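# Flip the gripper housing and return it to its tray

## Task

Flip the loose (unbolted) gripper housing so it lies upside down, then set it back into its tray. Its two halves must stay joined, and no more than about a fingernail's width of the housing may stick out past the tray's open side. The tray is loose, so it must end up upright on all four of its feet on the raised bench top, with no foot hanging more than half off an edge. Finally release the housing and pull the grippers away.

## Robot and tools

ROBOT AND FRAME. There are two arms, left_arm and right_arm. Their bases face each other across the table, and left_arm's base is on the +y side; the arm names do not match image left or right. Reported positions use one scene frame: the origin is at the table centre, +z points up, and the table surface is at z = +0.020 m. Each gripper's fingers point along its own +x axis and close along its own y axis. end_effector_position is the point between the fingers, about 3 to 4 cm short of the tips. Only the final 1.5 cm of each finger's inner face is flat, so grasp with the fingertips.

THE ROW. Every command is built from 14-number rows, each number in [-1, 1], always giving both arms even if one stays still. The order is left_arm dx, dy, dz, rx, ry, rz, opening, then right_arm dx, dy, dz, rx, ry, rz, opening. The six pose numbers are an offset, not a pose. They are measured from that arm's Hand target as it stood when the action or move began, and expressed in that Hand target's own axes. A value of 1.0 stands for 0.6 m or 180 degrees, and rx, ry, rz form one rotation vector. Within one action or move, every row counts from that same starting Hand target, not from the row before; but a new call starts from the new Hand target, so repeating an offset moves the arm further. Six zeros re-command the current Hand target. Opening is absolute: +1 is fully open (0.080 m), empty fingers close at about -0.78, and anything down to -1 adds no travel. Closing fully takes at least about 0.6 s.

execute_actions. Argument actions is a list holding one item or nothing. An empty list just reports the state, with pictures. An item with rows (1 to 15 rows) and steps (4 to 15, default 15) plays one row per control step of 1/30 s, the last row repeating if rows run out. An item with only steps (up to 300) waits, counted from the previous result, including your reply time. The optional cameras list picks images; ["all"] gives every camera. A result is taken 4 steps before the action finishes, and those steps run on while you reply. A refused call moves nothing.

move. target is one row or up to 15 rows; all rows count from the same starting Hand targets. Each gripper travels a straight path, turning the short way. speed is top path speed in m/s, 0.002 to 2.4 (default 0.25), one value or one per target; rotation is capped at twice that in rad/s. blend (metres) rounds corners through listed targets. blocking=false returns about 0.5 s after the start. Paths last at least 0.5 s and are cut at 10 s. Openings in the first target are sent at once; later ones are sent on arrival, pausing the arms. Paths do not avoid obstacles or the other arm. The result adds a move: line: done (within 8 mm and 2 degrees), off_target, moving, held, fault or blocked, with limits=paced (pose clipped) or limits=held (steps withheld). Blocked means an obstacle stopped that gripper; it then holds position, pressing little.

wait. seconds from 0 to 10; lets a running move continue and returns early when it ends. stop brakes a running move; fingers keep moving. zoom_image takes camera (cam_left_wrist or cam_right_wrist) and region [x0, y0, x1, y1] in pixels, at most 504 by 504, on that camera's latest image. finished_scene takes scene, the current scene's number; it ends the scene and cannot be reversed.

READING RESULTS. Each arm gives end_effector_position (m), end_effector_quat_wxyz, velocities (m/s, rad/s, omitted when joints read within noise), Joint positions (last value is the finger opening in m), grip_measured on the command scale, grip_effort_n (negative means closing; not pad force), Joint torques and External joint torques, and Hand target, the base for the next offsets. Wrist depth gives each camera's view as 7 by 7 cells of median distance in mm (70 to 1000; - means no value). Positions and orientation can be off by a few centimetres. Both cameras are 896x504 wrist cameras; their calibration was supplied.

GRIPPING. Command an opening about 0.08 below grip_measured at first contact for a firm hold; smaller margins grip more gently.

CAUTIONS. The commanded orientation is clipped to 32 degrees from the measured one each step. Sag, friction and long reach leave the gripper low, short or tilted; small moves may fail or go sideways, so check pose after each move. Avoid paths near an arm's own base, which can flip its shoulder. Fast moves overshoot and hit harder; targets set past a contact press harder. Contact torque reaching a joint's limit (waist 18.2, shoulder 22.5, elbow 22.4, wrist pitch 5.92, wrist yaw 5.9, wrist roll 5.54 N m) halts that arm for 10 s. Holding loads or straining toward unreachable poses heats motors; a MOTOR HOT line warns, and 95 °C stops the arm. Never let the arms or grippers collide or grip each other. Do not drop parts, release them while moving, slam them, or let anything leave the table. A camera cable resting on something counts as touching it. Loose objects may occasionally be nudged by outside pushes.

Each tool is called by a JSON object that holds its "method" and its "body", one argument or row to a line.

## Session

{"method": "execute_actions", "body": {
  "actions": []
}}

{"method": "zoom_image", "body": {
  "camera": "cam_right_wrist",
  "region": [250, 50, 700, 400]
}}

{"method": "zoom_image", "body": {
  "camera": "cam_left_wrist",
  "region": [250, 50, 700, 450]
}}

Scene clock: 0.00 s of 5467.00 s.
left_arm: end_effector_position=(-0.0100, +0.1844, +0.3449) grip_measured=+1.000 grip_effort_n=n/a end_effector_quat_wxyz=(+0.795, -0.198, +0.065, -0.570) | right_arm: end_effector_position=(-0.0358, -0.1484, +0.3804) grip_measured=+0.987 grip_effort_n=n/a end_effector_quat_wxyz=(+0.713, -0.196, +0.213, +0.639)
Joint positions: left_arm=[-0.283 0.715 0.477 0.391 -0.639 -0.311 0.08] | right_arm=[0.162 1.161 1.406 -0.852 0.238 0.154 0.079]
Joint velocities: within noise
Joint torques (N m): no reading
External joint torques (N m): no reading
Motor temperatures (°C): left_arm=[24 26 26 30 29 28] | right_arm=[23 27 24 28 33 30]
Heat: left arm: hottest wrist pitch 30 °C (+0.0 °C/min); right arm: hottest wrist yaw 33 °C (+0.0 °C/min).
Wrist depth (mm): cam_left_wrist=[- - - - - 498 - / - - - - - 382 - / - - - - - 393 - / - - - - - - - / - - 388 442 700 87 565 / - - 235 316 330 84 76 / - - 239 252 269 362 -] | cam_right_wrist=[- 649 669 675 687 - - / - 621 628 627 639 - - / - 560 337 325 352 557 - / 516 316 297 298 316 336 - / 471 - 270 263 287 101 474 / - - 266 268 270 89 - / - 77 247 248 249 247 -]
Hand target: left_arm -0.0099, +0.1850, +0.3479; +0.794, -0.202, +0.064, -0.570 | right_arm -0.0358, -0.1486, +0.3826; +0.714, -0.193, +0.211, +0.639
camera_calibration:
cam_left_wrist: T_world_to_cam=[[-0.88227, -0.2901, 0.370732, -0.0694235], [-0.421741, 0.13724, -0.89627, 0.308042], [0.209128, -0.947105, -0.24343, 0.341192], [0, 0, 0, 1]] pos_world=[-0.00268925, 0.260729, 0.384883]
cam_right_wrist: T_world_to_cam=[[0.990029, -0.137504, 0.0305765, 0.0104895], [-0.0995671, -0.83665, -0.538612, 0.0993575], [0.0996434, 0.530197, -0.841999, 0.486009], [0, 0, 0, 1]] pos_world=[-0.0489197, -0.17311, 0.462413]

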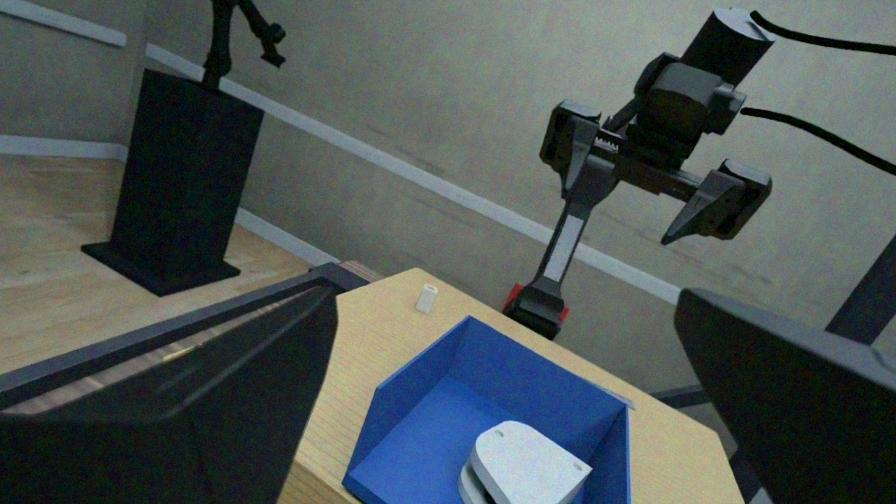

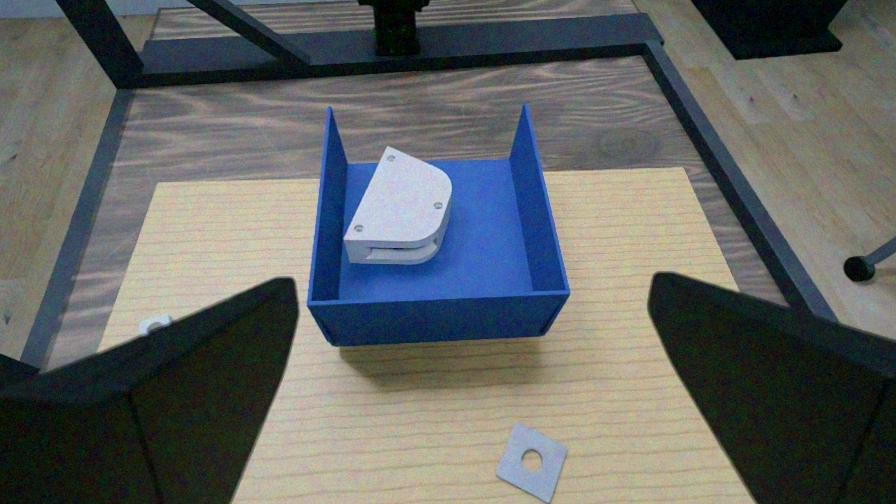

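Scaled by 1.120.

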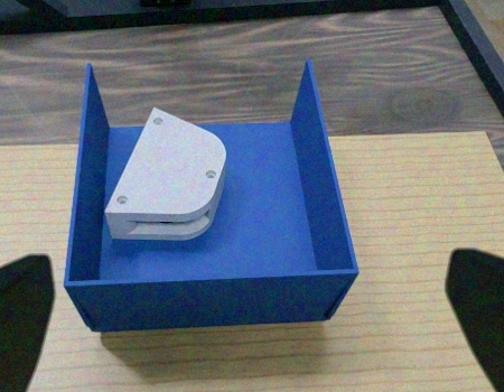

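Scaled by 1.120.

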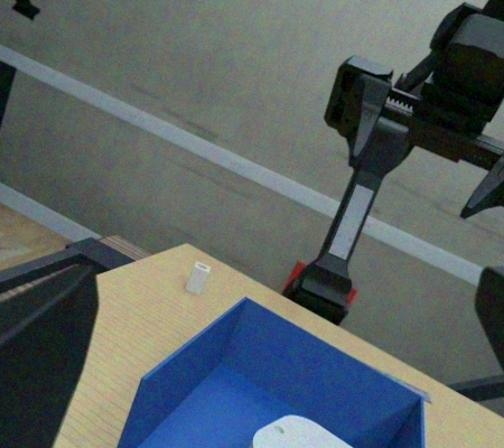

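{"method": "move", "body": {
  "target": [0.203,-0.0853,-0.0983,0.234,0.4332,-0.1456,0.5,-0.1,0,0.03,0,0.05,0,0.98],
  "speed": 0.25
}}

Scene clock: 4.57 s of 5467.00 s.
left_arm: end_effector_position=(-0.0319, +0.0454, +0.3290) grip_measured=+0.502 grip_effort_n=-11.9 end_effector_quat_wxyz=(+0.464, +0.451, +0.302, -0.700) | right_arm: end_effector_position=(-0.0396, -0.1892, +0.4280) grip_measured=+0.983 grip_effort_n=-16.0 end_effector_quat_wxyz=(+0.694, -0.246, +0.268, +0.622)
Joint positions: left_arm=[0.048 1.975 2.34 -1.551 0.178 0.402 0.058] | right_arm=[0.203 1.281 1.845 -1.336 0.241 0.216 0.079]
Joint velocities: within noise
Joint torques (N m): left_arm=[-0.12 -7.56 6.8 0.94 0.03 0.21] | right_arm=[0.39 -2.42 6.78 1.8 0.22 0.18]
External joint torques (N m): left_arm=[-0.11 0.24 1.8 0.05 -0.09 0.21] | right_arm=[0.35 0.39 1.84 0.4 0.12 0.18]
Motor temperatures (°C): left_arm=[24 27 27 30 29 28] | right_arm=[23 27 25 29 33 30]
Heat: left arm: hottest wrist pitch 30 °C (+0.0 °C/min); right arm: hottest wrist yaw 33 °C (+0.0 °C/min).
Wrist depth (mm): cam_left_wrist=[210 210 165 176 212 213 329 / 210 169 198 198 199 212 212 / 211 211 199 199 172 212 213 / 211 210 199 172 172 213 213 / 211 211 94 199 199 212 375 / 210 - - 371 373 88 - / - - 375 372 371 - -] | cam_right_wrist=[- 638 634 647 660 - - / - 585 392 381 610 620 - / - 375 365 355 379 556 - / 522 348 342 334 353 526 - / 453 - 324 327 331 100 - / - - 305 309 310 90 - / - 77 290 292 294 - -]
Hand target: left_arm -0.0325, +0.0433, +0.3301; -0.461, -0.455, -0.299, +0.701 | right_arm -0.0404, -0.1886, +0.4304; +0.695, -0.243, +0.267, +0.622
Off the commanded pose: left_arm 0.003 m, 1 deg | right_arm 0.003 m, 0 deg.
joint sent to its limit (left arm) — joint 3 (elbow), upper limit, where the elbow is as straight as it goes.
Kept back: nothing.
move: done
camera_calibration:
cam_left_wrist: T_world_to_cam=[[-0.915785, 0.401301, -0.0171809, -0.0279499], [0.401655, 0.915273, -0.030789, 0.00975894], [0.00336955, -0.0350969, -0.999378, 0.410965], [0, 0, 0, 1]] pos_world=[-0.0309006, 0.0167078, 0.41053]
cam_right_wrist: T_world_to_cam=[[0.990544, -0.132148, 0.0368646, 0.00548875], [-0.106549, -0.910269, -0.400072, 0.0168921], [0.0864253, 0.392361, -0.915742, 0.552995], [0, 0, 0, 1]] pos_world=[-0.0514298, -0.200872, 0.512956]

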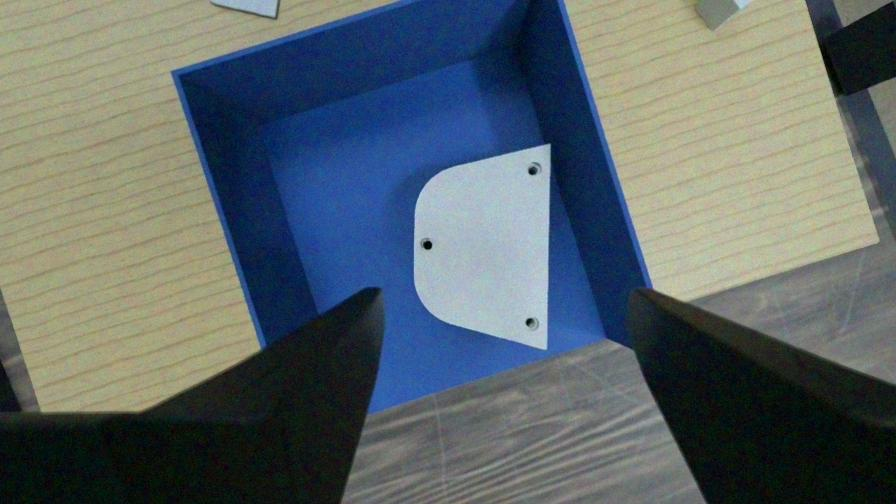

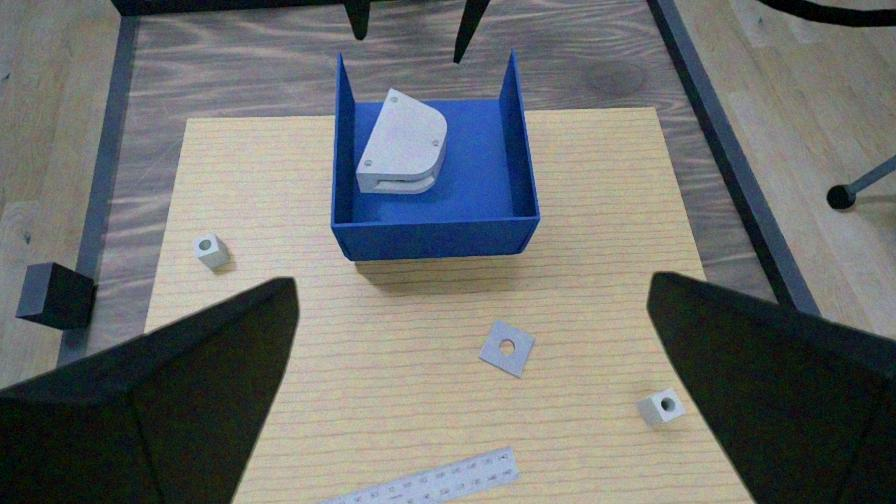

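{"method": "execute_actions", "body": {
  "actions": []
}}

Scene clock: 5.57 s of 5467.00 s.
left_arm: end_effector_position=(-0.0319, +0.0454, +0.3288) grip_measured=+0.502 grip_effort_n=-11.4 end_effector_quat_wxyz=(+0.463, +0.452, +0.302, -0.700) | right_arm: end_effector_position=(-0.0395, -0.1893, +0.4280) grip_measured=+0.983 grip_effort_n=-15.6 end_effector_quat_wxyz=(+0.694, -0.246, +0.268, +0.621)
Joint positions: left_arm=[0.048 1.975 2.341 -1.551 0.178 0.402 0.058] | right_arm=[0.203 1.281 1.845 -1.336 0.241 0.217 0.079]
Joint velocities: within noise
Joint torques (N m): left_arm=[-0.18 -7.66 6.83 0.94 0.04 0.22] | right_arm=[0.37 -2.43 6.78 1.81 0.22 0.18]
External joint torques (N m): left_arm=[-0.17 0.13 1.85 0.05 -0.07 0.21] | right_arm=[0.37 0.45 1.81 0.42 0.11 0.18]
Motor temperatures (°C): left_arm=[24 27 27 30 29 28] | right_arm=[23 27 25 29 33 30]
Heat: left arm: hottest wrist pitch 30 °C (+0.0 °C/min); right arm: hottest wrist yaw 33 °C (+0.0 °C/min).
Wrist depth (mm): cam_left_wrist=[209 210 158 176 212 211 330 / 210 169 198 198 198 213 212 / 210 210 198 198 172 212 212 / 210 211 198 171 172 212 213 / 210 210 94 198 198 212 375 / 211 - - 372 373 88 - / - - 370 372 373 - -] | cam_right_wrist=[- 638 641 643 654 - - / - 589 395 382 609 620 - / - 377 364 356 378 551 - / 525 348 343 334 352 524 - / 453 - 325 329 331 100 - / - - 307 309 310 89 - / - 77 288 292 294 - -]
Hand target: left_arm -0.0326, +0.0432, +0.3301; -0.461, -0.455, -0.299, +0.701 | right_arm -0.0403, -0.1886, +0.4305; +0.695, -0.243, +0.267, +0.622
Off the commanded pose: left_arm 0.003 m, 1 deg | right_arm 0.003 m, 0 deg.
Steps of this call (1-30: nothing new was sent). Readings (end_effector_position of left_arm | right_arm):
1: (-0.0319, +0.0454, +0.3289) | (-0.0396, -0.1892, +0.4280)
2: (-0.0319, +0.0454, +0.3289) | (-0.0396, -0.1892, +0.4280)
4: (-0.0319, +0.0454, +0.3287) | (-0.0396, -0.1892, +0.4280)
8: (-0.0319, +0.0454, +0.3287) | (-0.0396, -0.1892, +0.4281)
30: the state above
camera_calibration:
cam_left_wrist: T_world_to_cam=[[-0.915783, 0.401323, -0.0167686, -0.0280818], [0.40166, 0.915294, -0.030097, 0.00956153], [0.0032696, -0.0342977, -0.999406, 0.410655], [0, 0, 0, 1]] pos_world=[-0.0309, 0.0166028, 0.410228]
cam_right_wrist: T_world_to_cam=[[0.990473, -0.13269, 0.0368364, 0.00527551], [-0.107051, -0.910178, -0.400146, 0.0168818], [0.0866228, 0.39239, -0.915711, 0.553117], [0, 0, 0, 1]] pos_world=[-0.0513306, -0.200972, 0.513056]

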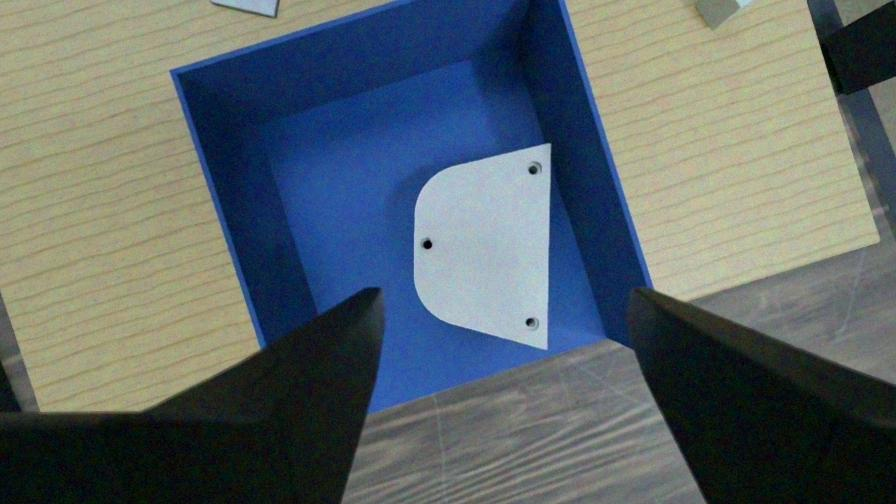

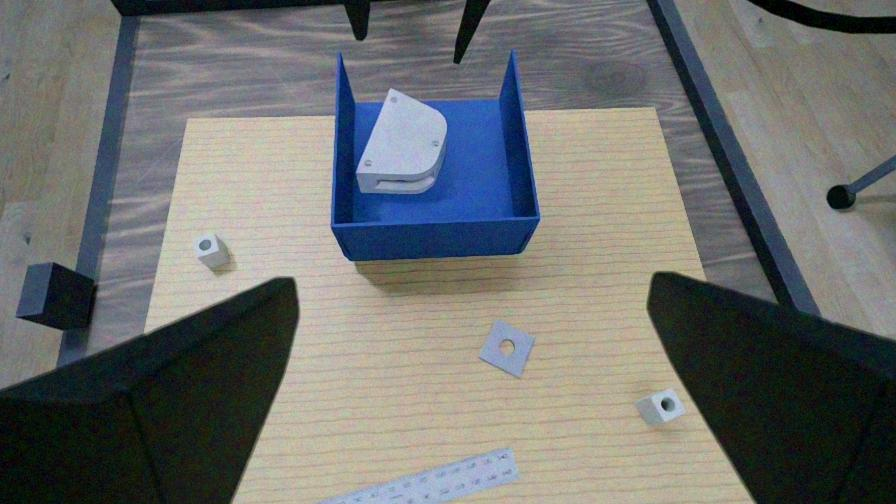

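{"method": "move", "body": {
  "target": [0.092,0.0033,-0.0187,0,0,0,0.46,0,0,0,0,0,0,0.98],
  "speed": 0.15
}}

Scene clock: 6.77 s of 5467.00 s.
left_arm: end_effector_position=(-0.0348, +0.0290, +0.2706) grip_measured=+0.462 grip_effort_n=-11.9 end_effector_quat_wxyz=(+0.458, +0.457, +0.304, -0.699) | right_arm: end_effector_position=(-0.0395, -0.1893, +0.4280) grip_measured=+0.983 grip_effort_n=-15.6 end_effector_quat_wxyz=(+0.694, -0.246, +0.268, +0.621)
Joint positions: left_arm=[0.038 1.926 2.016 -1.29 0.174 0.402 0.056] | right_arm=[0.203 1.281 1.845 -1.336 0.241 0.217 0.079]
Joint velocities: within noise
Joint torques (N m): left_arm=[-0.22 -10.88 4.65 1.31 0.03 -0.01] | right_arm=[0.38 -2.43 6.76 1.81 0.22 0.18]
External joint torques (N m): left_arm=[-0.25 -2.75 -0.98 0.45 -0.08 -0.01] | right_arm=[0.37 0.59 1.71 0.41 0.11 0.17]
Motor temperatures (°C): left_arm=[24 27 27 30 29 28] | right_arm=[23 27 25 29 33 30]
Heat: left arm: hottest wrist pitch 30 °C (+0.0 °C/min); right arm: hottest wrist yaw 33 °C (+0.0 °C/min).
Wrist depth (mm): cam_left_wrist=[98 105 122 138 136 152 152 / - 133 138 139 139 104 152 / 100 137 139 138 113 111 153 / - 127 139 112 113 111 153 / - 109 91 113 113 97 154 / - - - 113 113 - - / - - 140 141 315 - -] | cam_right_wrist=[- 636 318 215 260 - - / - 588 390 379 402 619 - / - 373 366 354 377 546 - / 521 347 342 334 349 522 - / 452 - 326 329 330 101 - / - - 305 309 311 89 - / - 77 290 292 295 - -]
Hand target: left_arm -0.0357, +0.0312, +0.2750; -0.461, -0.455, -0.299, +0.701 | right_arm -0.0403, -0.1886, +0.4304; +0.695, -0.243, +0.267, +0.622
Off the commanded pose: left_arm 0.005 m, 1 deg | right_arm 0.003 m, 0 deg.
Kept back: nothing.
move: done
camera_calibration:
cam_left_wrist: T_world_to_cam=[[-0.912446, 0.408955, -0.0140441, -0.0260296], [0.409149, 0.912324, -0.0161563, 0.0205328], [0.00620556, -0.0204879, -0.999771, 0.351815], [0, 0, 0, 1]] pos_world=[-0.0343348, -0.000879696, 0.351701]
cam_right_wrist: T_world_to_cam=[[0.990473, -0.13269, 0.0368364, 0.00527551], [-0.107051, -0.910178, -0.400146, 0.0168818], [0.0866228, 0.39239, -0.915711, 0.553117], [0, 0, 0, 1]] pos_world=[-0.0513306, -0.200972, 0.513056]

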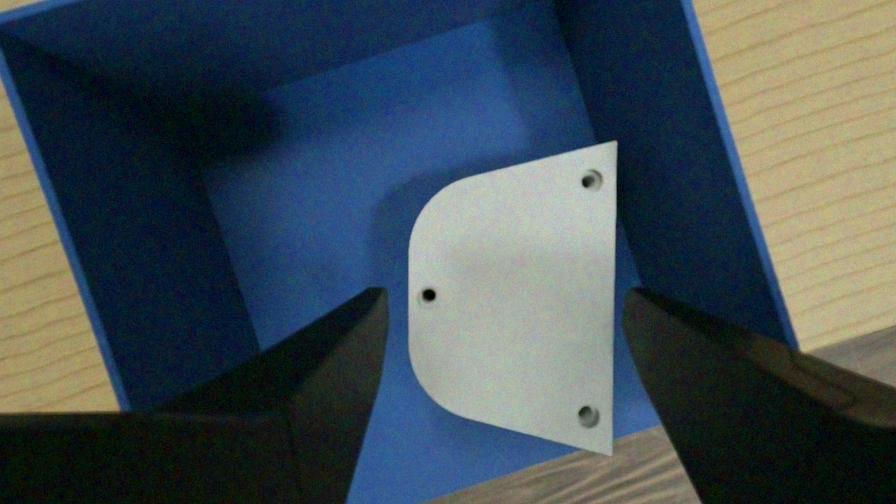

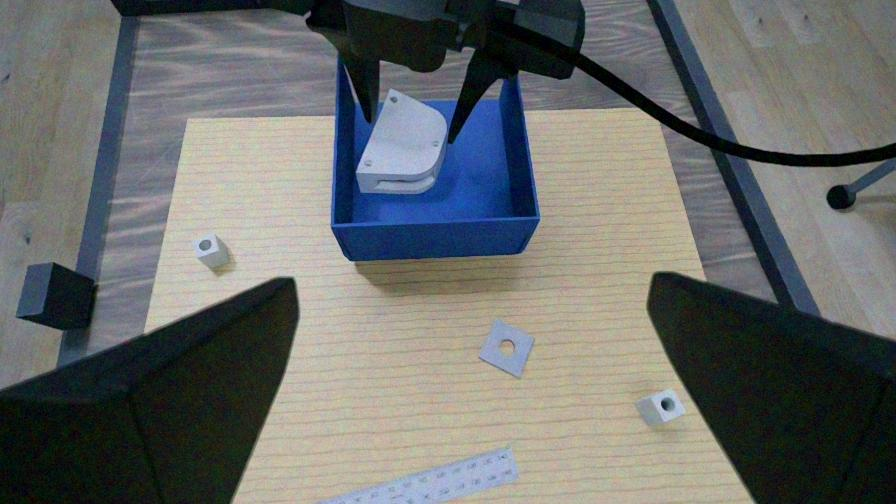

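{"method": "move", "body": {
  "target": [0.038,-0.0055,-0.0172,0,0,0,0.46,0,0,0,0,0,0,0.98],
  "speed": 0.06
}}

{"method": "zoom_image", "body": {
  "camera": "cam_right_wrist",
  "region": [310, 40, 560, 270]
}}

Scene clock: 7.83 s of 5467.00 s.
left_arm: end_effector_position=(-0.0377, +0.0306, +0.2445) grip_measured=+0.462 grip_effort_n=-11.9 end_effector_quat_wxyz=(+0.456, +0.459, +0.304, -0.699) end_effector_velocity=(-0.002, +0.004, +0.005) end_effector_angular_velocity=(-0.001, +0.006, +0.029) | right_arm: end_effector_position=(-0.0395, -0.1893, +0.4280) grip_measured=+0.983 grip_effort_n=-16.0 end_effector_quat_wxyz=(+0.694, -0.246, +0.268, +0.621)
Joint positions: left_arm=[0.031 1.89 1.861 -1.172 0.171 0.4 0.056] | right_arm=[0.203 1.281 1.845 -1.336 0.241 0.217 0.079]
Joint velocities: left_arm=[-0.007 -0.017 -0.002 -0.007 -0.007 -0.037 0] | right_arm=[within noise]
Joint torques (N m): left_arm=[-0.15 -10.98 4.9 1.33 0.01 -0.16] | right_arm=[0.37 -2.43 6.75 1.82 0.21 0.18]
External joint torques (N m): left_arm=[-0.14 -3 -0.87 0.45 -0.1 -0.16] | right_arm=[0.35 0.45 1.77 0.42 0.11 0.17]
Motor temperatures (°C): left_arm=[24 28 27 30 29 28] | right_arm=[23 27 26 29 33 30]
Heat: left arm: hottest wrist pitch 30 °C (+0.0 °C/min); right arm: hottest wrist yaw 33 °C (+0.0 °C/min).
Wrist depth (mm): cam_left_wrist=[94 105 111 112 112 - 126 / 108 111 112 112 86 85 126 / 101 112 112 86 86 86 126 / - 112 112 86 86 95 - / - 111 113 86 86 80 - / - - - 87 87 - - / - - - 114 87 - -] | cam_right_wrist=[- 634 282 236 657 663 - / - 586 387 336 403 620 - / - 375 365 355 375 548 - / 520 348 341 336 352 521 - / 455 - 326 329 330 100 - / - - 307 309 311 89 - / - 77 288 291 293 - -]
Hand target: left_arm -0.0386, +0.0327, +0.2500; -0.461, -0.455, -0.299, +0.701 | right_arm -0.0403, -0.1886, +0.4304; +0.695, -0.243, +0.267, +0.622
Off the commanded pose: left_arm 0.006 m, 1 deg | right_arm 0.003 m, 0 deg.
Kept back: nothing.
move: done
camera_calibration:
cam_left_wrist: T_world_to_cam=[[-0.910416, 0.413442, -0.0144674, -0.0296907], [0.413622, 0.910355, -0.0130682, 0.0193256], [0.00776751, -0.0178815, -0.99981, 0.325734], [0, 0, 0, 1]] pos_world=[-0.0375545, 0.000506817, 0.325495]
cam_right_wrist: T_world_to_cam=[[0.990473, -0.13269, 0.0368364, 0.00527551], [-0.107051, -0.910178, -0.400146, 0.0168818], [0.0866228, 0.39239, -0.915711, 0.553117], [0, 0, 0, 1]] pos_world=[-0.0513306, -0.200972, 0.513056]

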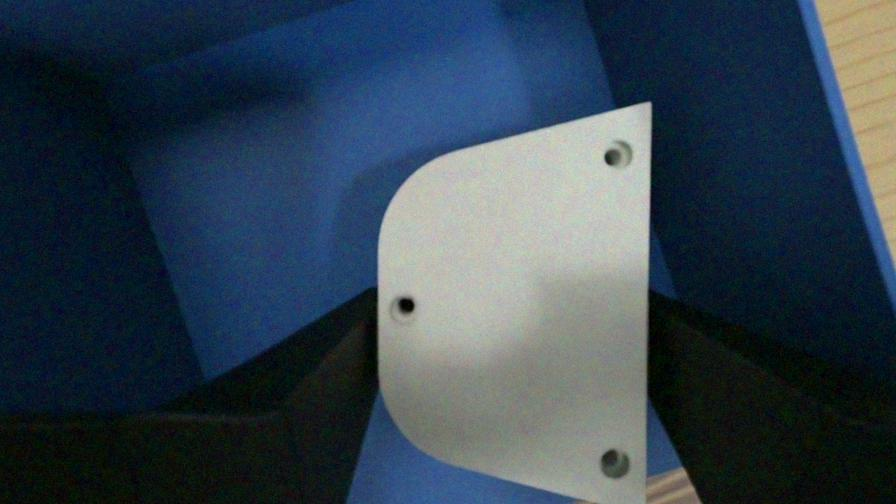

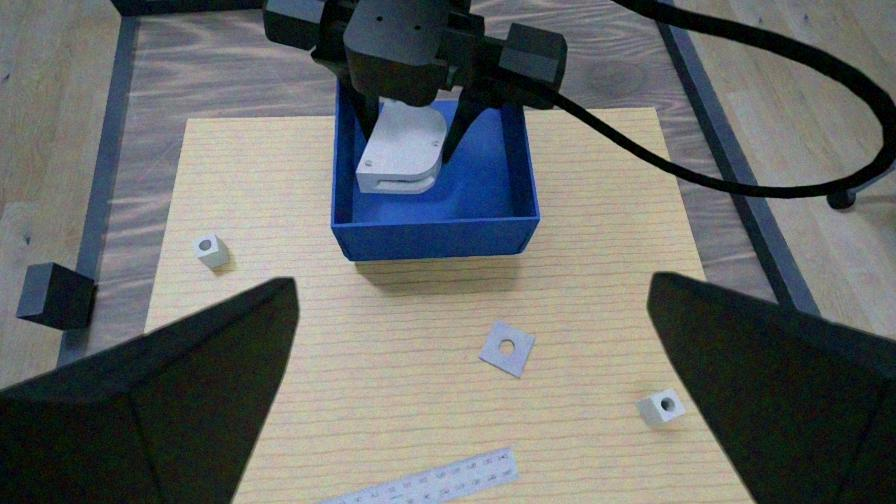

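Scaled by 2.016.

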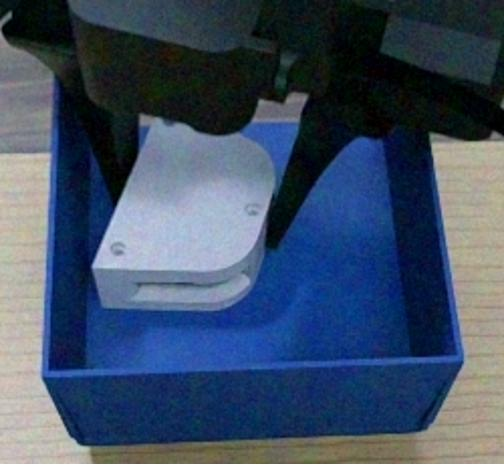

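{"method": "move", "body": {
  "target": [0.006,0,-0.0027,0,0,0,0.46,0,0,0,0,0,0,0.98],
  "speed": 0.05,
  "cameras": []
}}

{"method": "move", "body": {
  "target": [0,0,0,0,0,0,0.36,0,0,0,0,0,0,0.98],
  "cameras": []
}}

{"method": "move", "body": {
  "target": [0,0,0,0,0,0,0.24,0,0,0,0,0,0,0.98]
}}

Scene clock: 8.77 s of 5467.00 s.
left_arm: end_effector_position=(-0.0377, +0.0307, +0.2409) grip_measured=+0.462 grip_effort_n=-11.9 end_effector_quat_wxyz=(+0.456, +0.459, +0.303, -0.700) | right_arm: end_effector_position=(-0.0395, -0.1893, +0.4280) grip_measured=+0.983 grip_effort_n=-16.0 end_effector_quat_wxyz=(+0.694, -0.246, +0.268, +0.621)
Joint positions: left_arm=[0.031 1.885 1.839 -1.155 0.171 0.4 0.056] | right_arm=[0.203 1.281 1.845 -1.336 0.241 0.217 0.079]
Joint velocities: within noise
Joint torques (N m): left_arm=[-0.15 -10.93 4.77 1.32 0.03 -0.17] | right_arm=[0.38 -2.42 6.75 1.82 0.22 0.18]
External joint torques (N m): left_arm=[-0.13 -2.79 -1.11 0.43 -0.08 -0.17] | right_arm=[0.37 0.5 1.76 0.42 0.11 0.18]
Motor temperatures (°C): left_arm=[24 28 27 30 29 28] | right_arm=[23 27 26 29 33 30]
Heat: left arm: hottest wrist pitch 30 °C (+0.0 °C/min); right arm: hottest wrist yaw 33 °C (+0.0 °C/min).
Wrist depth (mm): cam_left_wrist=[94 105 108 108 108 - 122 / - 108 108 109 82 85 - / 101 109 109 82 82 83 - / - 109 109 82 83 89 - / - 109 109 83 83 80 - / - - - 83 83 - - / - - 110 83 84 - -] | cam_right_wrist=[- 636 286 244 653 652 - / - 589 387 304 403 620 - / - 376 365 354 375 551 - / 519 346 345 333 354 527 - / 459 - 326 327 332 100 - / - - 306 309 311 89 - / - 77 290 291 295 - -]
Hand target: left_arm -0.0386, +0.0327, +0.2460; -0.461, -0.455, -0.299, +0.701 | right_arm -0.0403, -0.1886, +0.4304; +0.695, -0.243, +0.267, +0.622
Off the commanded pose: left_arm 0.006 m, 1 deg | right_arm 0.003 m, 0 deg.
Kept back: nothing.
move: done
No camera images: "cameras" was empty.

Scene clock: 9.27 s of 5467.00 s.
left_arm: end_effector_position=(-0.0376, +0.0307, +0.2412) grip_measured=+0.367 grip_effort_n=-40.2 end_effector_quat_wxyz=(+0.457, +0.459, +0.303, -0.700) | right_arm: end_effector_position=(-0.0395, -0.1893, +0.4280) grip_measured=+0.983 grip_effort_n=-15.6 end_effector_quat_wxyz=(+0.694, -0.246, +0.268, +0.621)
Joint positions: left_arm=[0.031 1.885 1.839 -1.154 0.171 0.4 0.052] | right_arm=[0.203 1.281 1.845 -1.336 0.241 0.217 0.079]
Joint velocities: within noise
Joint torques (N m): left_arm=[-0.16 -10.9 4.92 1.32 0.04 -0.16] | right_arm=[0.37 -2.43 6.73 1.81 0.21 0.17]
External joint torques (N m): left_arm=[-0.16 -2.88 -0.85 0.48 -0.07 -0.16] | right_arm=[0.37 0.48 1.75 0.42 0.1 0.17]
Motor temperatures (°C): left_arm=[24 28 27 30 29 28] | right_arm=[23 27 26 29 33 30]
Heat: left arm: hottest wrist pitch 30 °C (+0.0 °C/min); right arm: hottest wrist yaw 33 °C (+0.0 °C/min).
Wrist depth (mm): cam_left_wrist=[94 106 108 109 109 - 122 / - 109 109 109 82 83 - / 100 109 109 83 83 83 - / - 109 109 83 83 89 - / - 109 110 83 83 97 - / - - - 83 84 - - / - - - 111 84 - -] | cam_right_wrist=[- 638 286 244 644 650 - / - 592 390 321 403 625 - / - 375 366 354 375 553 - / 522 348 343 333 355 529 - / 456 - 325 328 329 101 - / - - 308 309 311 89 - / - 77 290 292 294 - -]
Hand target: left_arm -0.0386, +0.0327, +0.2461; -0.461, -0.455, -0.299, +0.701 | right_arm -0.0403, -0.1886, +0.4304; +0.695, -0.243, +0.267, +0.622
Off the commanded pose: left_arm 0.005 m, 1 deg | right_arm 0.003 m, 0 deg.
Kept back: nothing.
move: done
No camera images: "cameras" was empty.

Scene clock: 9.77 s of 5467.00 s.
left_arm: end_effector_position=(-0.0376, +0.0307, +0.2415) grip_measured=+0.330 grip_effort_n=-83.5 end_effector_quat_wxyz=(+0.457, +0.458, +0.303, -0.700) | right_arm: end_effector_position=(-0.0395, -0.1893, +0.4280) grip_measured=+0.983 grip_effort_n=-16.0 end_effector_quat_wxyz=(+0.694, -0.246, +0.268, +0.621)
Joint positions: left_arm=[0.031 1.884 1.839 -1.154 0.171 0.4 0.05] | right_arm=[0.203 1.281 1.845 -1.336 0.241 0.217 0.079]
Joint velocities: within noise
Joint torques (N m): left_arm=[-0.15 -10.82 4.88 1.29 0.04 -0.17] | right_arm=[0.38 -2.43 6.73 1.82 0.21 0.18]
External joint torques (N m): left_arm=[-0.18 -2.79 -0.95 0.41 -0.07 -0.18] | right_arm=[0.4 0.52 1.73 0.43 0.1 0.18]
Motor temperatures (°C): left_arm=[24 28 27 30 29 28] | right_arm=[23 27 26 29 33 30]
Heat: left arm: hottest wrist pitch 30 °C (+0.0 °C/min); right arm: hottest wrist yaw 33 °C (+0.0 °C/min).
Wrist depth (mm): cam_left_wrist=[94 106 109 109 109 - 123 / - 109 109 109 83 85 - / 101 109 109 83 83 83 - / - 109 110 83 83 89 - / - 110 110 83 83 80 - / - - - 84 84 - - / - - - 111 84 - -] | cam_right_wrist=[- 634 286 242 652 654 - / - 586 390 321 402 618 - / - 377 368 354 374 551 - / 522 349 342 333 355 523 - / 451 - 326 328 330 100 - / - - 306 308 308 89 - / - 77 290 291 294 - -]
Hand target: left_arm -0.0386, +0.0327, +0.2462; -0.461, -0.455, -0.299, +0.701 | right_arm -0.0403, -0.1886, +0.4304; +0.695, -0.243, +0.267, +0.622
Off the commanded pose: left_arm 0.005 m, 1 deg | right_arm 0.003 m, 0 deg.
Kept back: nothing.
move: done
camera_calibration:
cam_left_wrist: T_world_to_cam=[[-0.9106, 0.412981, -0.0159767, -0.0292937], [0.413211, 0.9105, -0.0156815, 0.0197843], [0.00807068, -0.0208813, -0.999749, 0.322839], [0, 0, 0, 1]] pos_world=[-0.0374555, 0.000825437, 0.3226]
cam_right_wrist: T_world_to_cam=[[0.990473, -0.13269, 0.0368364, 0.00527551], [-0.107051, -0.910178, -0.400146, 0.0168818], [0.0866228, 0.39239, -0.915711, 0.553117], [0, 0, 0, 1]] pos_world=[-0.0513306, -0.200972, 0.513056]

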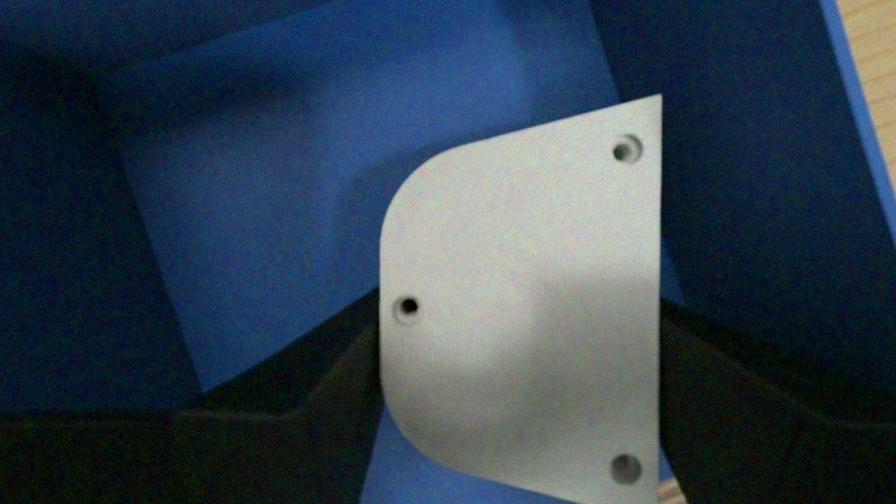

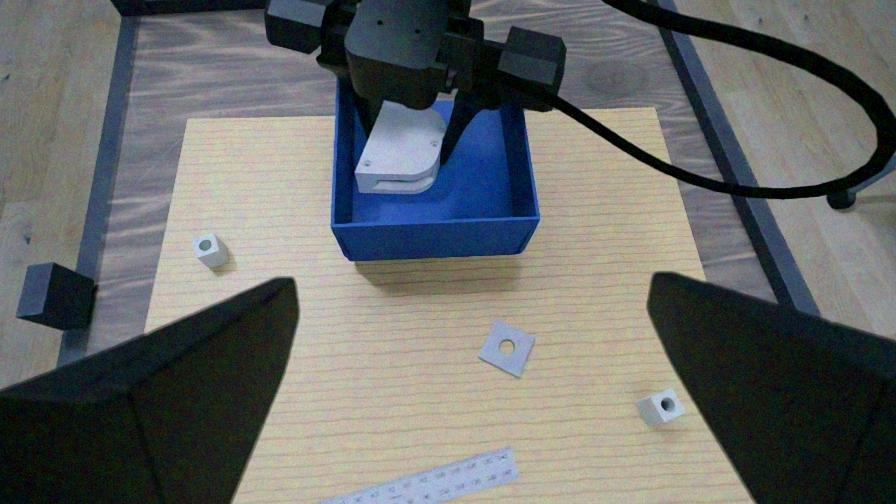

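{"method": "move", "body": {
  "target": [
    [-0.0274,0,0.0122,0,0,0,0.24,0,0,0,0,0,0,0.98],
    [-0.039,0.0145,-0.0137,-0.095,0,0.0423,0.24,0,0,0,0,0,0,0.98]
  ],
  "speed": 0.12
}}

{"method": "zoom_image", "body": {
  "camera": "cam_right_wrist",
  "region": [310, 40, 560, 270]
}}

Scene clock: 11.90 s of 5467.00 s.
left_arm: end_effector_position=(-0.0230, +0.0428, +0.2589) grip_measured=+0.330 grip_effort_n=-83.5 end_effector_quat_wxyz=(+0.564, +0.406, +0.373, -0.615) | right_arm: end_effector_position=(-0.0395, -0.1893, +0.4282) grip_measured=+0.983 grip_effort_n=-16.0 end_effector_quat_wxyz=(+0.694, -0.246, +0.268, +0.621)
Joint positions: left_arm=[0.019 1.822 1.828 -1.175 0.039 0.087 0.05] | right_arm=[0.203 1.281 1.845 -1.336 0.241 0.217 0.079]
Joint velocities: within noise
Joint torques (N m): left_arm=[-0.22 -10.5 4.86 1.43 -0.07 -0.16] | right_arm=[0.38 -2.43 6.73 1.81 0.22 0.18]
External joint torques (N m): left_arm=[-0.26 -3.01 -0.92 0.5 -0.09 -0.16] | right_arm=[0.37 0.41 1.78 0.42 0.11 0.17]
Motor temperatures (°C): left_arm=[24 29 27 30 29 28] | right_arm=[23 27 26 29 33 30]
Heat: left arm: hottest wrist pitch 30 °C (+0.0 °C/min); right arm: hottest wrist yaw 33 °C (+0.0 °C/min).
Wrist depth (mm): cam_left_wrist=[140 89 126 126 125 125 91 / 140 96 126 126 83 126 86 / 141 89 127 83 83 127 94 / 141 89 128 83 83 127 90 / 142 90 123 83 83 109 90 / - - - 84 84 - - / - - - 84 84 - -] | cam_right_wrist=[- 643 285 234 637 681 - / - 584 395 338 608 615 - / - 375 367 356 378 554 - / 520 348 344 334 352 522 - / 456 - 325 328 331 100 - / - - 305 310 311 89 - / - 77 288 291 295 - -]
Hand target: left_arm -0.0239, +0.0449, +0.2641; +0.569, +0.401, +0.369, -0.617 | right_arm -0.0403, -0.1886, +0.4305; +0.695, -0.243, +0.267, +0.622
Off the commanded pose: left_arm 0.006 m, 1 deg | right_arm 0.002 m, 0 deg.
Kept back: nothing.
move: done
camera_calibration:
cam_left_wrist: T_world_to_cam=[[-0.994801, 0.1, -0.0192702, -0.00835332], [0.10023, 0.994899, -0.0113581, -0.00899824], [0.0180361, -0.0132306, -0.99975, 0.340241], [0, 0, 0, 1]] pos_world=[-0.0135446, 0.0142892, 0.339892]
cam_right_wrist: T_world_to_cam=[[0.990473, -0.132707, 0.0367747, 0.00529967], [-0.107056, -0.910014, -0.400516, 0.0171419], [0.0866166, 0.392763, -0.915552, 0.553202], [0, 0, 0, 1]] pos_world=[-0.0513305, -0.200975, 0.513155]

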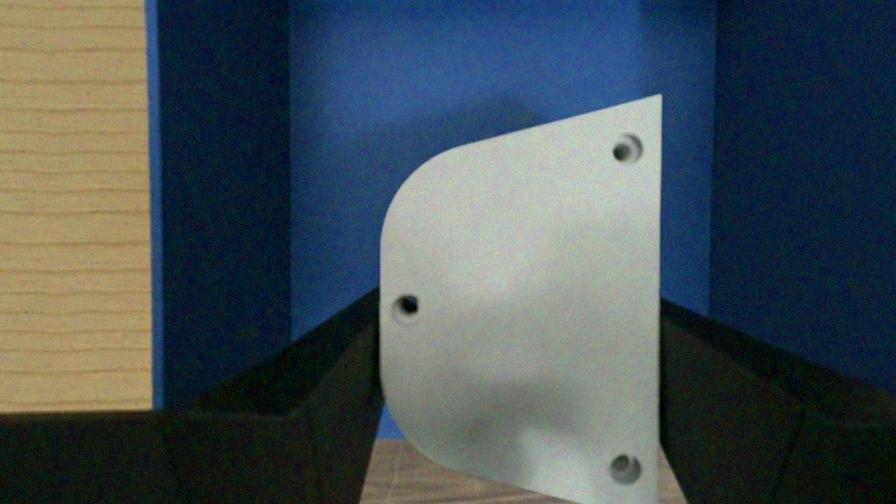

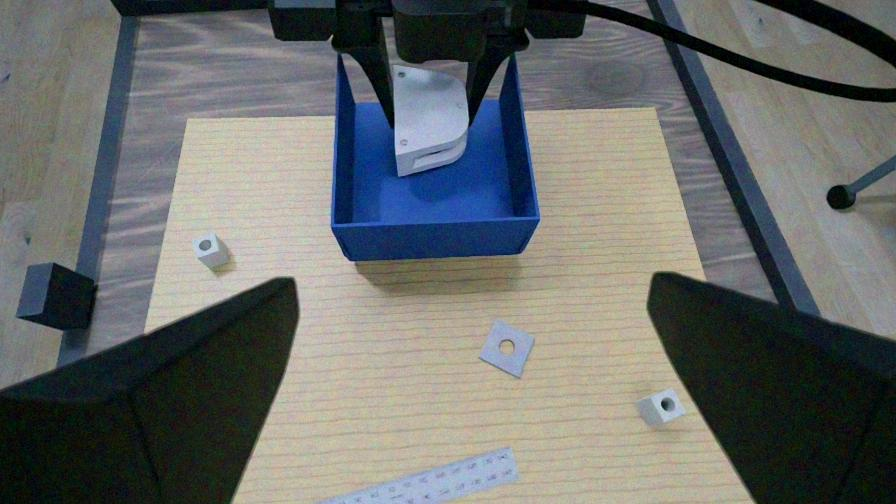

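Scaled by 2.016.

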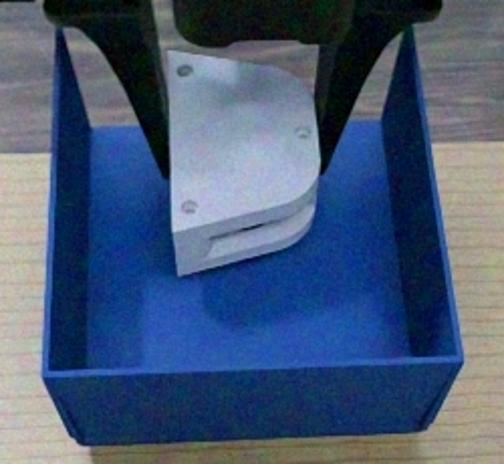

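{"method": "move", "body": {
  "target": [0.0255,0,-0.0113,0,0,0,0.24,0,0,0,0,0,0,0.98],
  "speed": 0.06,
  "cameras": []
}}

{"method": "move", "body": {
  "target": [0,0,0,0,0,0,0.38,0,0,0,0,0,0,0.98],
  "cameras": []
}}

{"method": "move", "body": {
  "target": [0,0,0,0,0,0,0.56,0,0,0,0,0,0,0.98]
}}

Scene clock: 12.90 s of 5467.00 s.
left_arm: end_effector_position=(-0.0230, +0.0430, +0.2424) grip_measured=+0.330 grip_effort_n=-83.5 end_effector_quat_wxyz=(+0.564, +0.405, +0.373, -0.615) | right_arm: end_effector_position=(-0.0395, -0.1893, +0.4282) grip_measured=+0.983 grip_effort_n=-15.6 end_effector_quat_wxyz=(+0.694, -0.246, +0.268, +0.621)
Joint positions: left_arm=[0.019 1.807 1.741 -1.104 0.038 0.086 0.05] | right_arm=[0.203 1.281 1.845 -1.336 0.241 0.217 0.079]
Joint velocities: within noise
Joint torques (N m): left_arm=[-0.22 -10.39 4.98 1.4 -0.07 -0.16] | right_arm=[0.38 -2.42 6.74 1.81 0.21 0.18]
External joint torques (N m): left_arm=[-0.22 -2.8 -0.94 0.47 -0.09 -0.16] | right_arm=[0.37 0.36 1.79 0.4 0.1 0.18]
Motor temperatures (°C): left_arm=[24 29 27 31 29 28] | right_arm=[23 27 26 29 33 30]
Heat: left arm: hottest wrist pitch 31 °C (+4.7 °C/min); right arm: hottest wrist yaw 33 °C (+0.0 °C/min).
Wrist depth (mm): cam_left_wrist=[- 88 110 110 109 109 93 / - 94 110 110 83 110 86 / - 88 111 83 83 110 93 / - 88 111 83 83 111 89 / - 88 112 83 83 111 89 / - - - 84 84 - - / - - - 84 84 - -] | cam_right_wrist=[- 631 290 244 300 631 - / - 584 396 352 607 602 - / - 372 366 354 377 556 - / 527 348 341 333 352 530 - / 456 - 326 329 330 100 - / - - 307 310 311 90 - / - 77 289 290 293 - -]
Hand target: left_arm -0.0238, +0.0448, +0.2474; +0.569, +0.401, +0.369, -0.617 | right_arm -0.0403, -0.1886, +0.4305; +0.695, -0.243, +0.267, +0.622
Off the commanded pose: left_arm 0.005 m, 1 deg | right_arm 0.003 m, 0 deg.
Kept back: nothing.
move: done
No camera images: "cameras" was empty.

Scene clock: 13.40 s of 5467.00 s.
left_arm: end_effector_position=(-0.0230, +0.0430, +0.2423) grip_measured=+0.379 grip_effort_n=7.2 end_effector_quat_wxyz=(+0.564, +0.405, +0.373, -0.615) | right_arm: end_effector_position=(-0.0395, -0.1893, +0.4282) grip_measured=+0.983 grip_effort_n=-16.5 end_effector_quat_wxyz=(+0.694, -0.246, +0.268, +0.621)
Joint positions: left_arm=[0.019 1.806 1.74 -1.103 0.038 0.086 0.052] | right_arm=[0.203 1.281 1.845 -1.336 0.241 0.217 0.079]
Joint velocities: within noise
Joint torques (N m): left_arm=[-0.21 -10.45 5.02 1.41 -0.06 -0.16] | right_arm=[0.38 -2.41 6.73 1.82 0.21 0.18]
External joint torques (N m): left_arm=[-0.24 -2.94 -0.81 0.51 -0.08 -0.16] | right_arm=[0.38 0.47 1.77 0.43 0.1 0.17]
Motor temperatures (°C): left_arm=[24 29 27 31 29 28] | right_arm=[23 27 27 29 33 30]
Heat: left arm: hottest wrist pitch 31 °C (+4.5 °C/min); right arm: hottest wrist yaw 33 °C (+0.0 °C/min).
Wrist depth (mm): cam_left_wrist=[- 88 110 109 109 109 93 / - 94 110 110 82 110 85 / - 88 111 82 82 110 93 / - 88 111 83 83 111 89 / - 88 112 83 83 111 89 / - - - 83 83 - - / - - - 84 84 - -] | cam_right_wrist=[- 640 290 245 306 653 - / - 592 392 354 610 600 - / - 374 366 357 379 555 - / 523 346 342 333 354 528 - / 454 - 325 327 330 100 - / - - 305 309 310 89 - / - 77 290 292 295 - -]
Hand target: left_arm -0.0238, +0.0449, +0.2474; +0.569, +0.401, +0.369, -0.617 | right_arm -0.0403, -0.1886, +0.4305; +0.695, -0.243, +0.267, +0.622
Off the commanded pose: left_arm 0.006 m, 1 deg | right_arm 0.003 m, 0 deg.
Kept back: nothing.
move: done
No camera images: "cameras" was empty.

Scene clock: 13.90 s of 5467.00 s.
left_arm: end_effector_position=(-0.0230, +0.0430, +0.2426) grip_measured=+0.557 grip_effort_n=15.1 end_effector_quat_wxyz=(+0.565, +0.405, +0.373, -0.615) | right_arm: end_effector_position=(-0.0395, -0.1893, +0.4282) grip_measured=+0.983 grip_effort_n=-15.6 end_effector_quat_wxyz=(+0.694, -0.246, +0.268, +0.621)
Joint positions: left_arm=[0.019 1.806 1.74 -1.102 0.038 0.086 0.06] | right_arm=[0.203 1.281 1.845 -1.336 0.241 0.217 0.079]
Joint velocities: within noise
Joint torques (N m): left_arm=[-0.16 -10.36 5.01 1.37 -0.08 -0.16] | right_arm=[0.38 -2.43 6.73 1.81 0.21 0.17]
External joint torques (N m): left_arm=[-0.17 -2.78 -0.86 0.47 -0.1 -0.16] | right_arm=[0.37 0.48 1.75 0.42 0.1 0.17]
Motor temperatures (°C): left_arm=[24 29 27 31 29 28] | right_arm=[23 27 27 29 33 30]
Heat: left arm: hottest wrist pitch 31 °C (+4.3 °C/min); right arm: hottest wrist yaw 33 °C (+0.0 °C/min).
Wrist depth (mm): cam_left_wrist=[- 88 110 110 110 110 94 / - 94 111 111 110 110 86 / - 88 111 84 84 111 93 / - 88 112 85 85 111 89 / - 88 111 85 85 108 89 / - - - 85 85 74 - / - - 113 86 86 - -] | cam_right_wrist=[- 634 289 246 304 267 - / - 590 387 356 609 607 - / - 375 364 357 379 557 - / 523 347 340 336 353 526 - / 454 - 324 327 330 100 - / - - 306 307 310 89 - / - 77 290 292 295 - -]
Hand target: left_arm -0.0238, +0.0449, +0.2473; +0.569, +0.401, +0.369, -0.617 | right_arm -0.0403, -0.1886, +0.4305; +0.695, -0.243, +0.267, +0.622
Off the commanded pose: left_arm 0.005 m, 1 deg | right_arm 0.003 m, 0 deg.
Kept back: nothing.
move: done
camera_calibration:
cam_left_wrist: T_world_to_cam=[[-0.99488, 0.0991776, -0.019416, -0.00862675], [0.0994366, 0.994961, -0.0128647, -0.00891476], [0.0180422, -0.0147295, -0.999729, 0.324065], [0, 0, 0, 1]] pos_world=[-0.013543, 0.0144987, 0.323695]
cam_right_wrist: T_world_to_cam=[[0.990473, -0.132707, 0.0367747, 0.00529967], [-0.107056, -0.910014, -0.400516, 0.0171419], [0.0866166, 0.392763, -0.915552, 0.553202], [0, 0, 0, 1]] pos_world=[-0.0513305, -0.200975, 0.513155]

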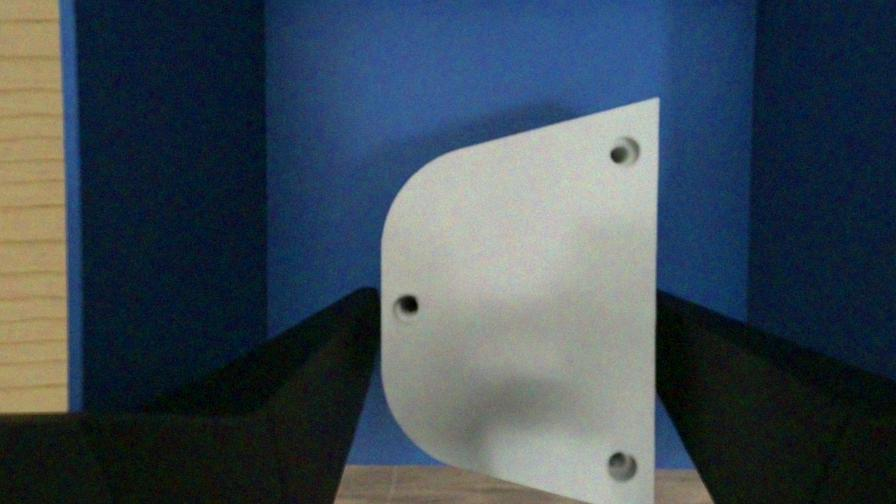

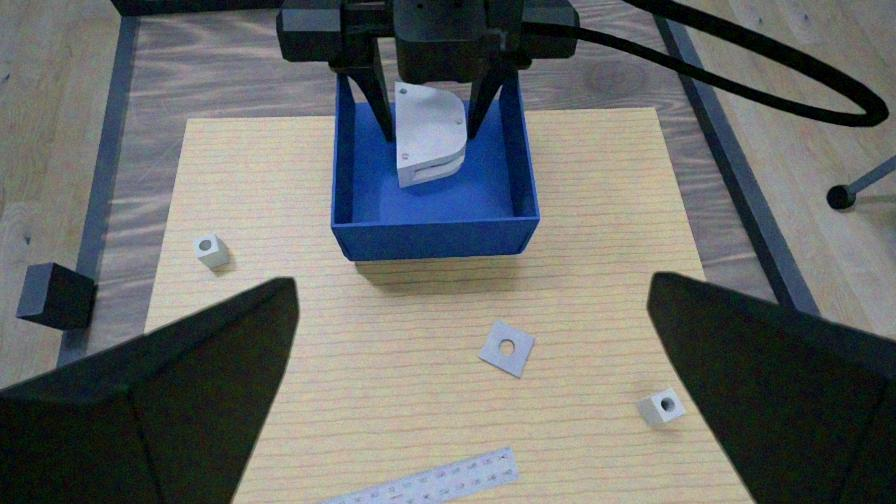

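{"method": "move", "body": {
  "target": [
    [-0.0017,0,-0.018,0,-0.1528,0,0.5,0,0,0,0,0,0,0.98],
    [0.0085,0,-0.0412,0,-0.3056,0,0.5,0,0,0,0,0,0,0.98]
  ],
  "speed": 0.35
}}

{"method": "zoom_image", "body": {
  "camera": "cam_right_wrist",
  "region": [310, 40, 560, 270]
}}

Scene clock: 16.33 s of 5467.00 s.
left_arm: end_effector_position=(-0.0230, +0.0647, +0.2363) grip_measured=+0.502 grip_effort_n=-11.9 end_effector_quat_wxyz=(+0.674, +0.071, +0.061, -0.733) | right_arm: end_effector_position=(-0.0395, -0.1893, +0.4282) grip_measured=+0.983 grip_effort_n=-15.6 end_effector_quat_wxyz=(+0.694, -0.246, +0.268, +0.621)
Joint positions: left_arm=[0.051 1.34 0.592 0.561 0.122 0.03 0.058] | right_arm=[0.203 1.281 1.845 -1.336 0.241 0.217 0.079]
Joint velocities: within noise
Joint torques (N m): left_arm=[0.35 -4.3 5.14 2.2 0.11 -0.15] | right_arm=[0.36 -2.44 6.73 1.81 0.21 0.17]
External joint torques (N m): left_arm=[0.39 0.15 -0.97 0.57 0.09 -0.15] | right_arm=[0.36 0.51 1.75 0.43 0.1 0.17]
Motor temperatures (°C): left_arm=[24 30 28 31 29 28] | right_arm=[23 28 27 29 33 30]
Heat: left arm: hottest wrist pitch 31 °C (+3.7 °C/min); right arm: hottest wrist yaw 33 °C (+0.0 °C/min).
Wrist depth (mm): cam_left_wrist=[- - - - - 521 - / - - 174 177 177 318 - / - 248 166 193 192 141 258 / 201 88 154 127 134 139 92 / - 92 97 98 98 96 91 / - - - 85 83 87 - / - - 97 96 90 81 -] | cam_right_wrist=[- 634 370 367 652 - - / - 585 394 377 613 616 - / - 374 364 358 379 560 - / 524 347 343 334 354 522 - / 454 - 325 326 330 100 - / - - 306 308 311 89 - / - 77 290 291 293 - -]
Hand target: left_arm -0.0221, +0.0653, +0.2326; +0.675, +0.071, +0.065, -0.732 | right_arm -0.0403, -0.1886, +0.4305; +0.695, -0.243, +0.267, +0.622
Off the commanded pose: left_arm 0.004 m, 0 deg | right_arm 0.003 m, 0 deg.
Kept back: nothing.
move: done
camera_calibration:
cam_left_wrist: T_world_to_cam=[[-0.996757, 0.0743425, -0.0307877, -0.00666653], [0.0663643, 0.543156, -0.837005, 0.192525], [-0.0455025, -0.836334, -0.546329, 0.262535], [0, 0, 0, 1]] pos_world=[-0.00747569, 0.115491, 0.304369]
cam_right_wrist: T_world_to_cam=[[0.990473, -0.132707, 0.0367747, 0.00529967], [-0.107056, -0.910014, -0.400516, 0.0171419], [0.0866166, 0.392763, -0.915552, 0.553202], [0, 0, 0, 1]] pos_world=[-0.0513305, -0.200975, 0.513155]

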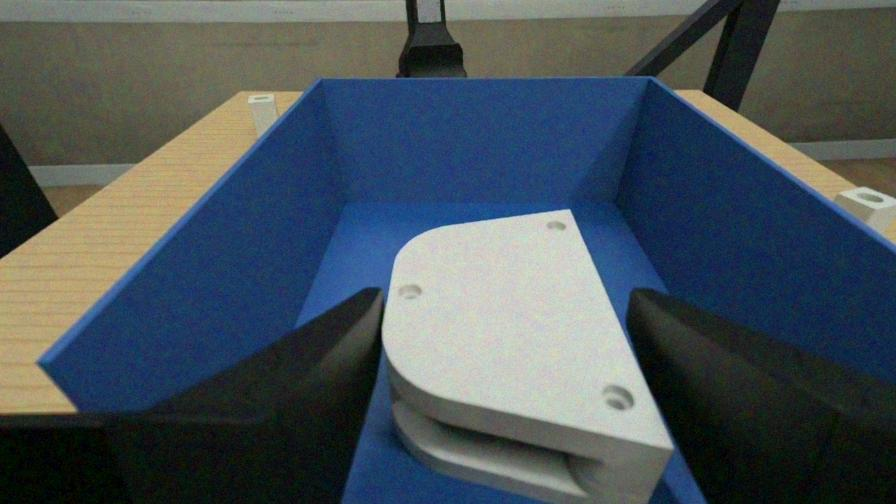

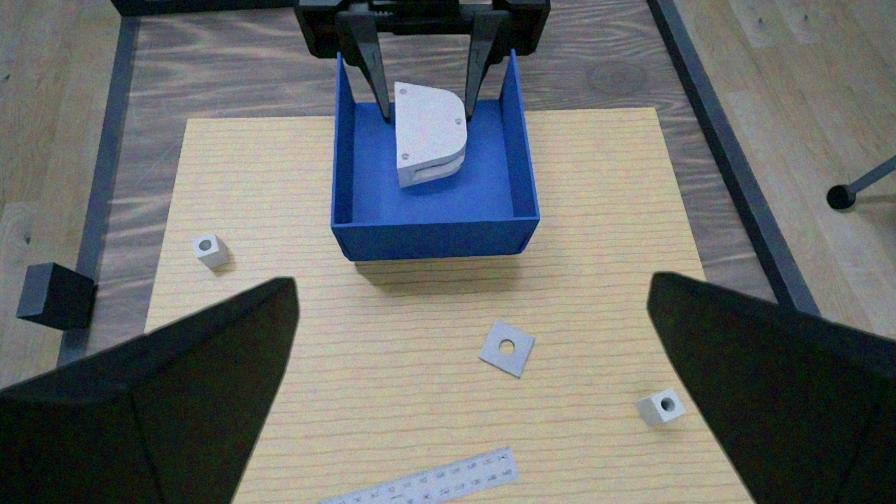

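Scaled by 2.016.

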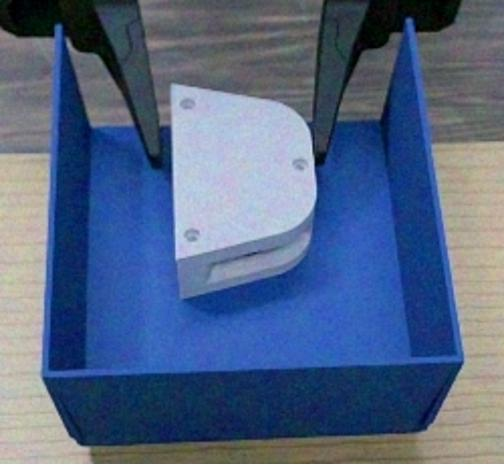

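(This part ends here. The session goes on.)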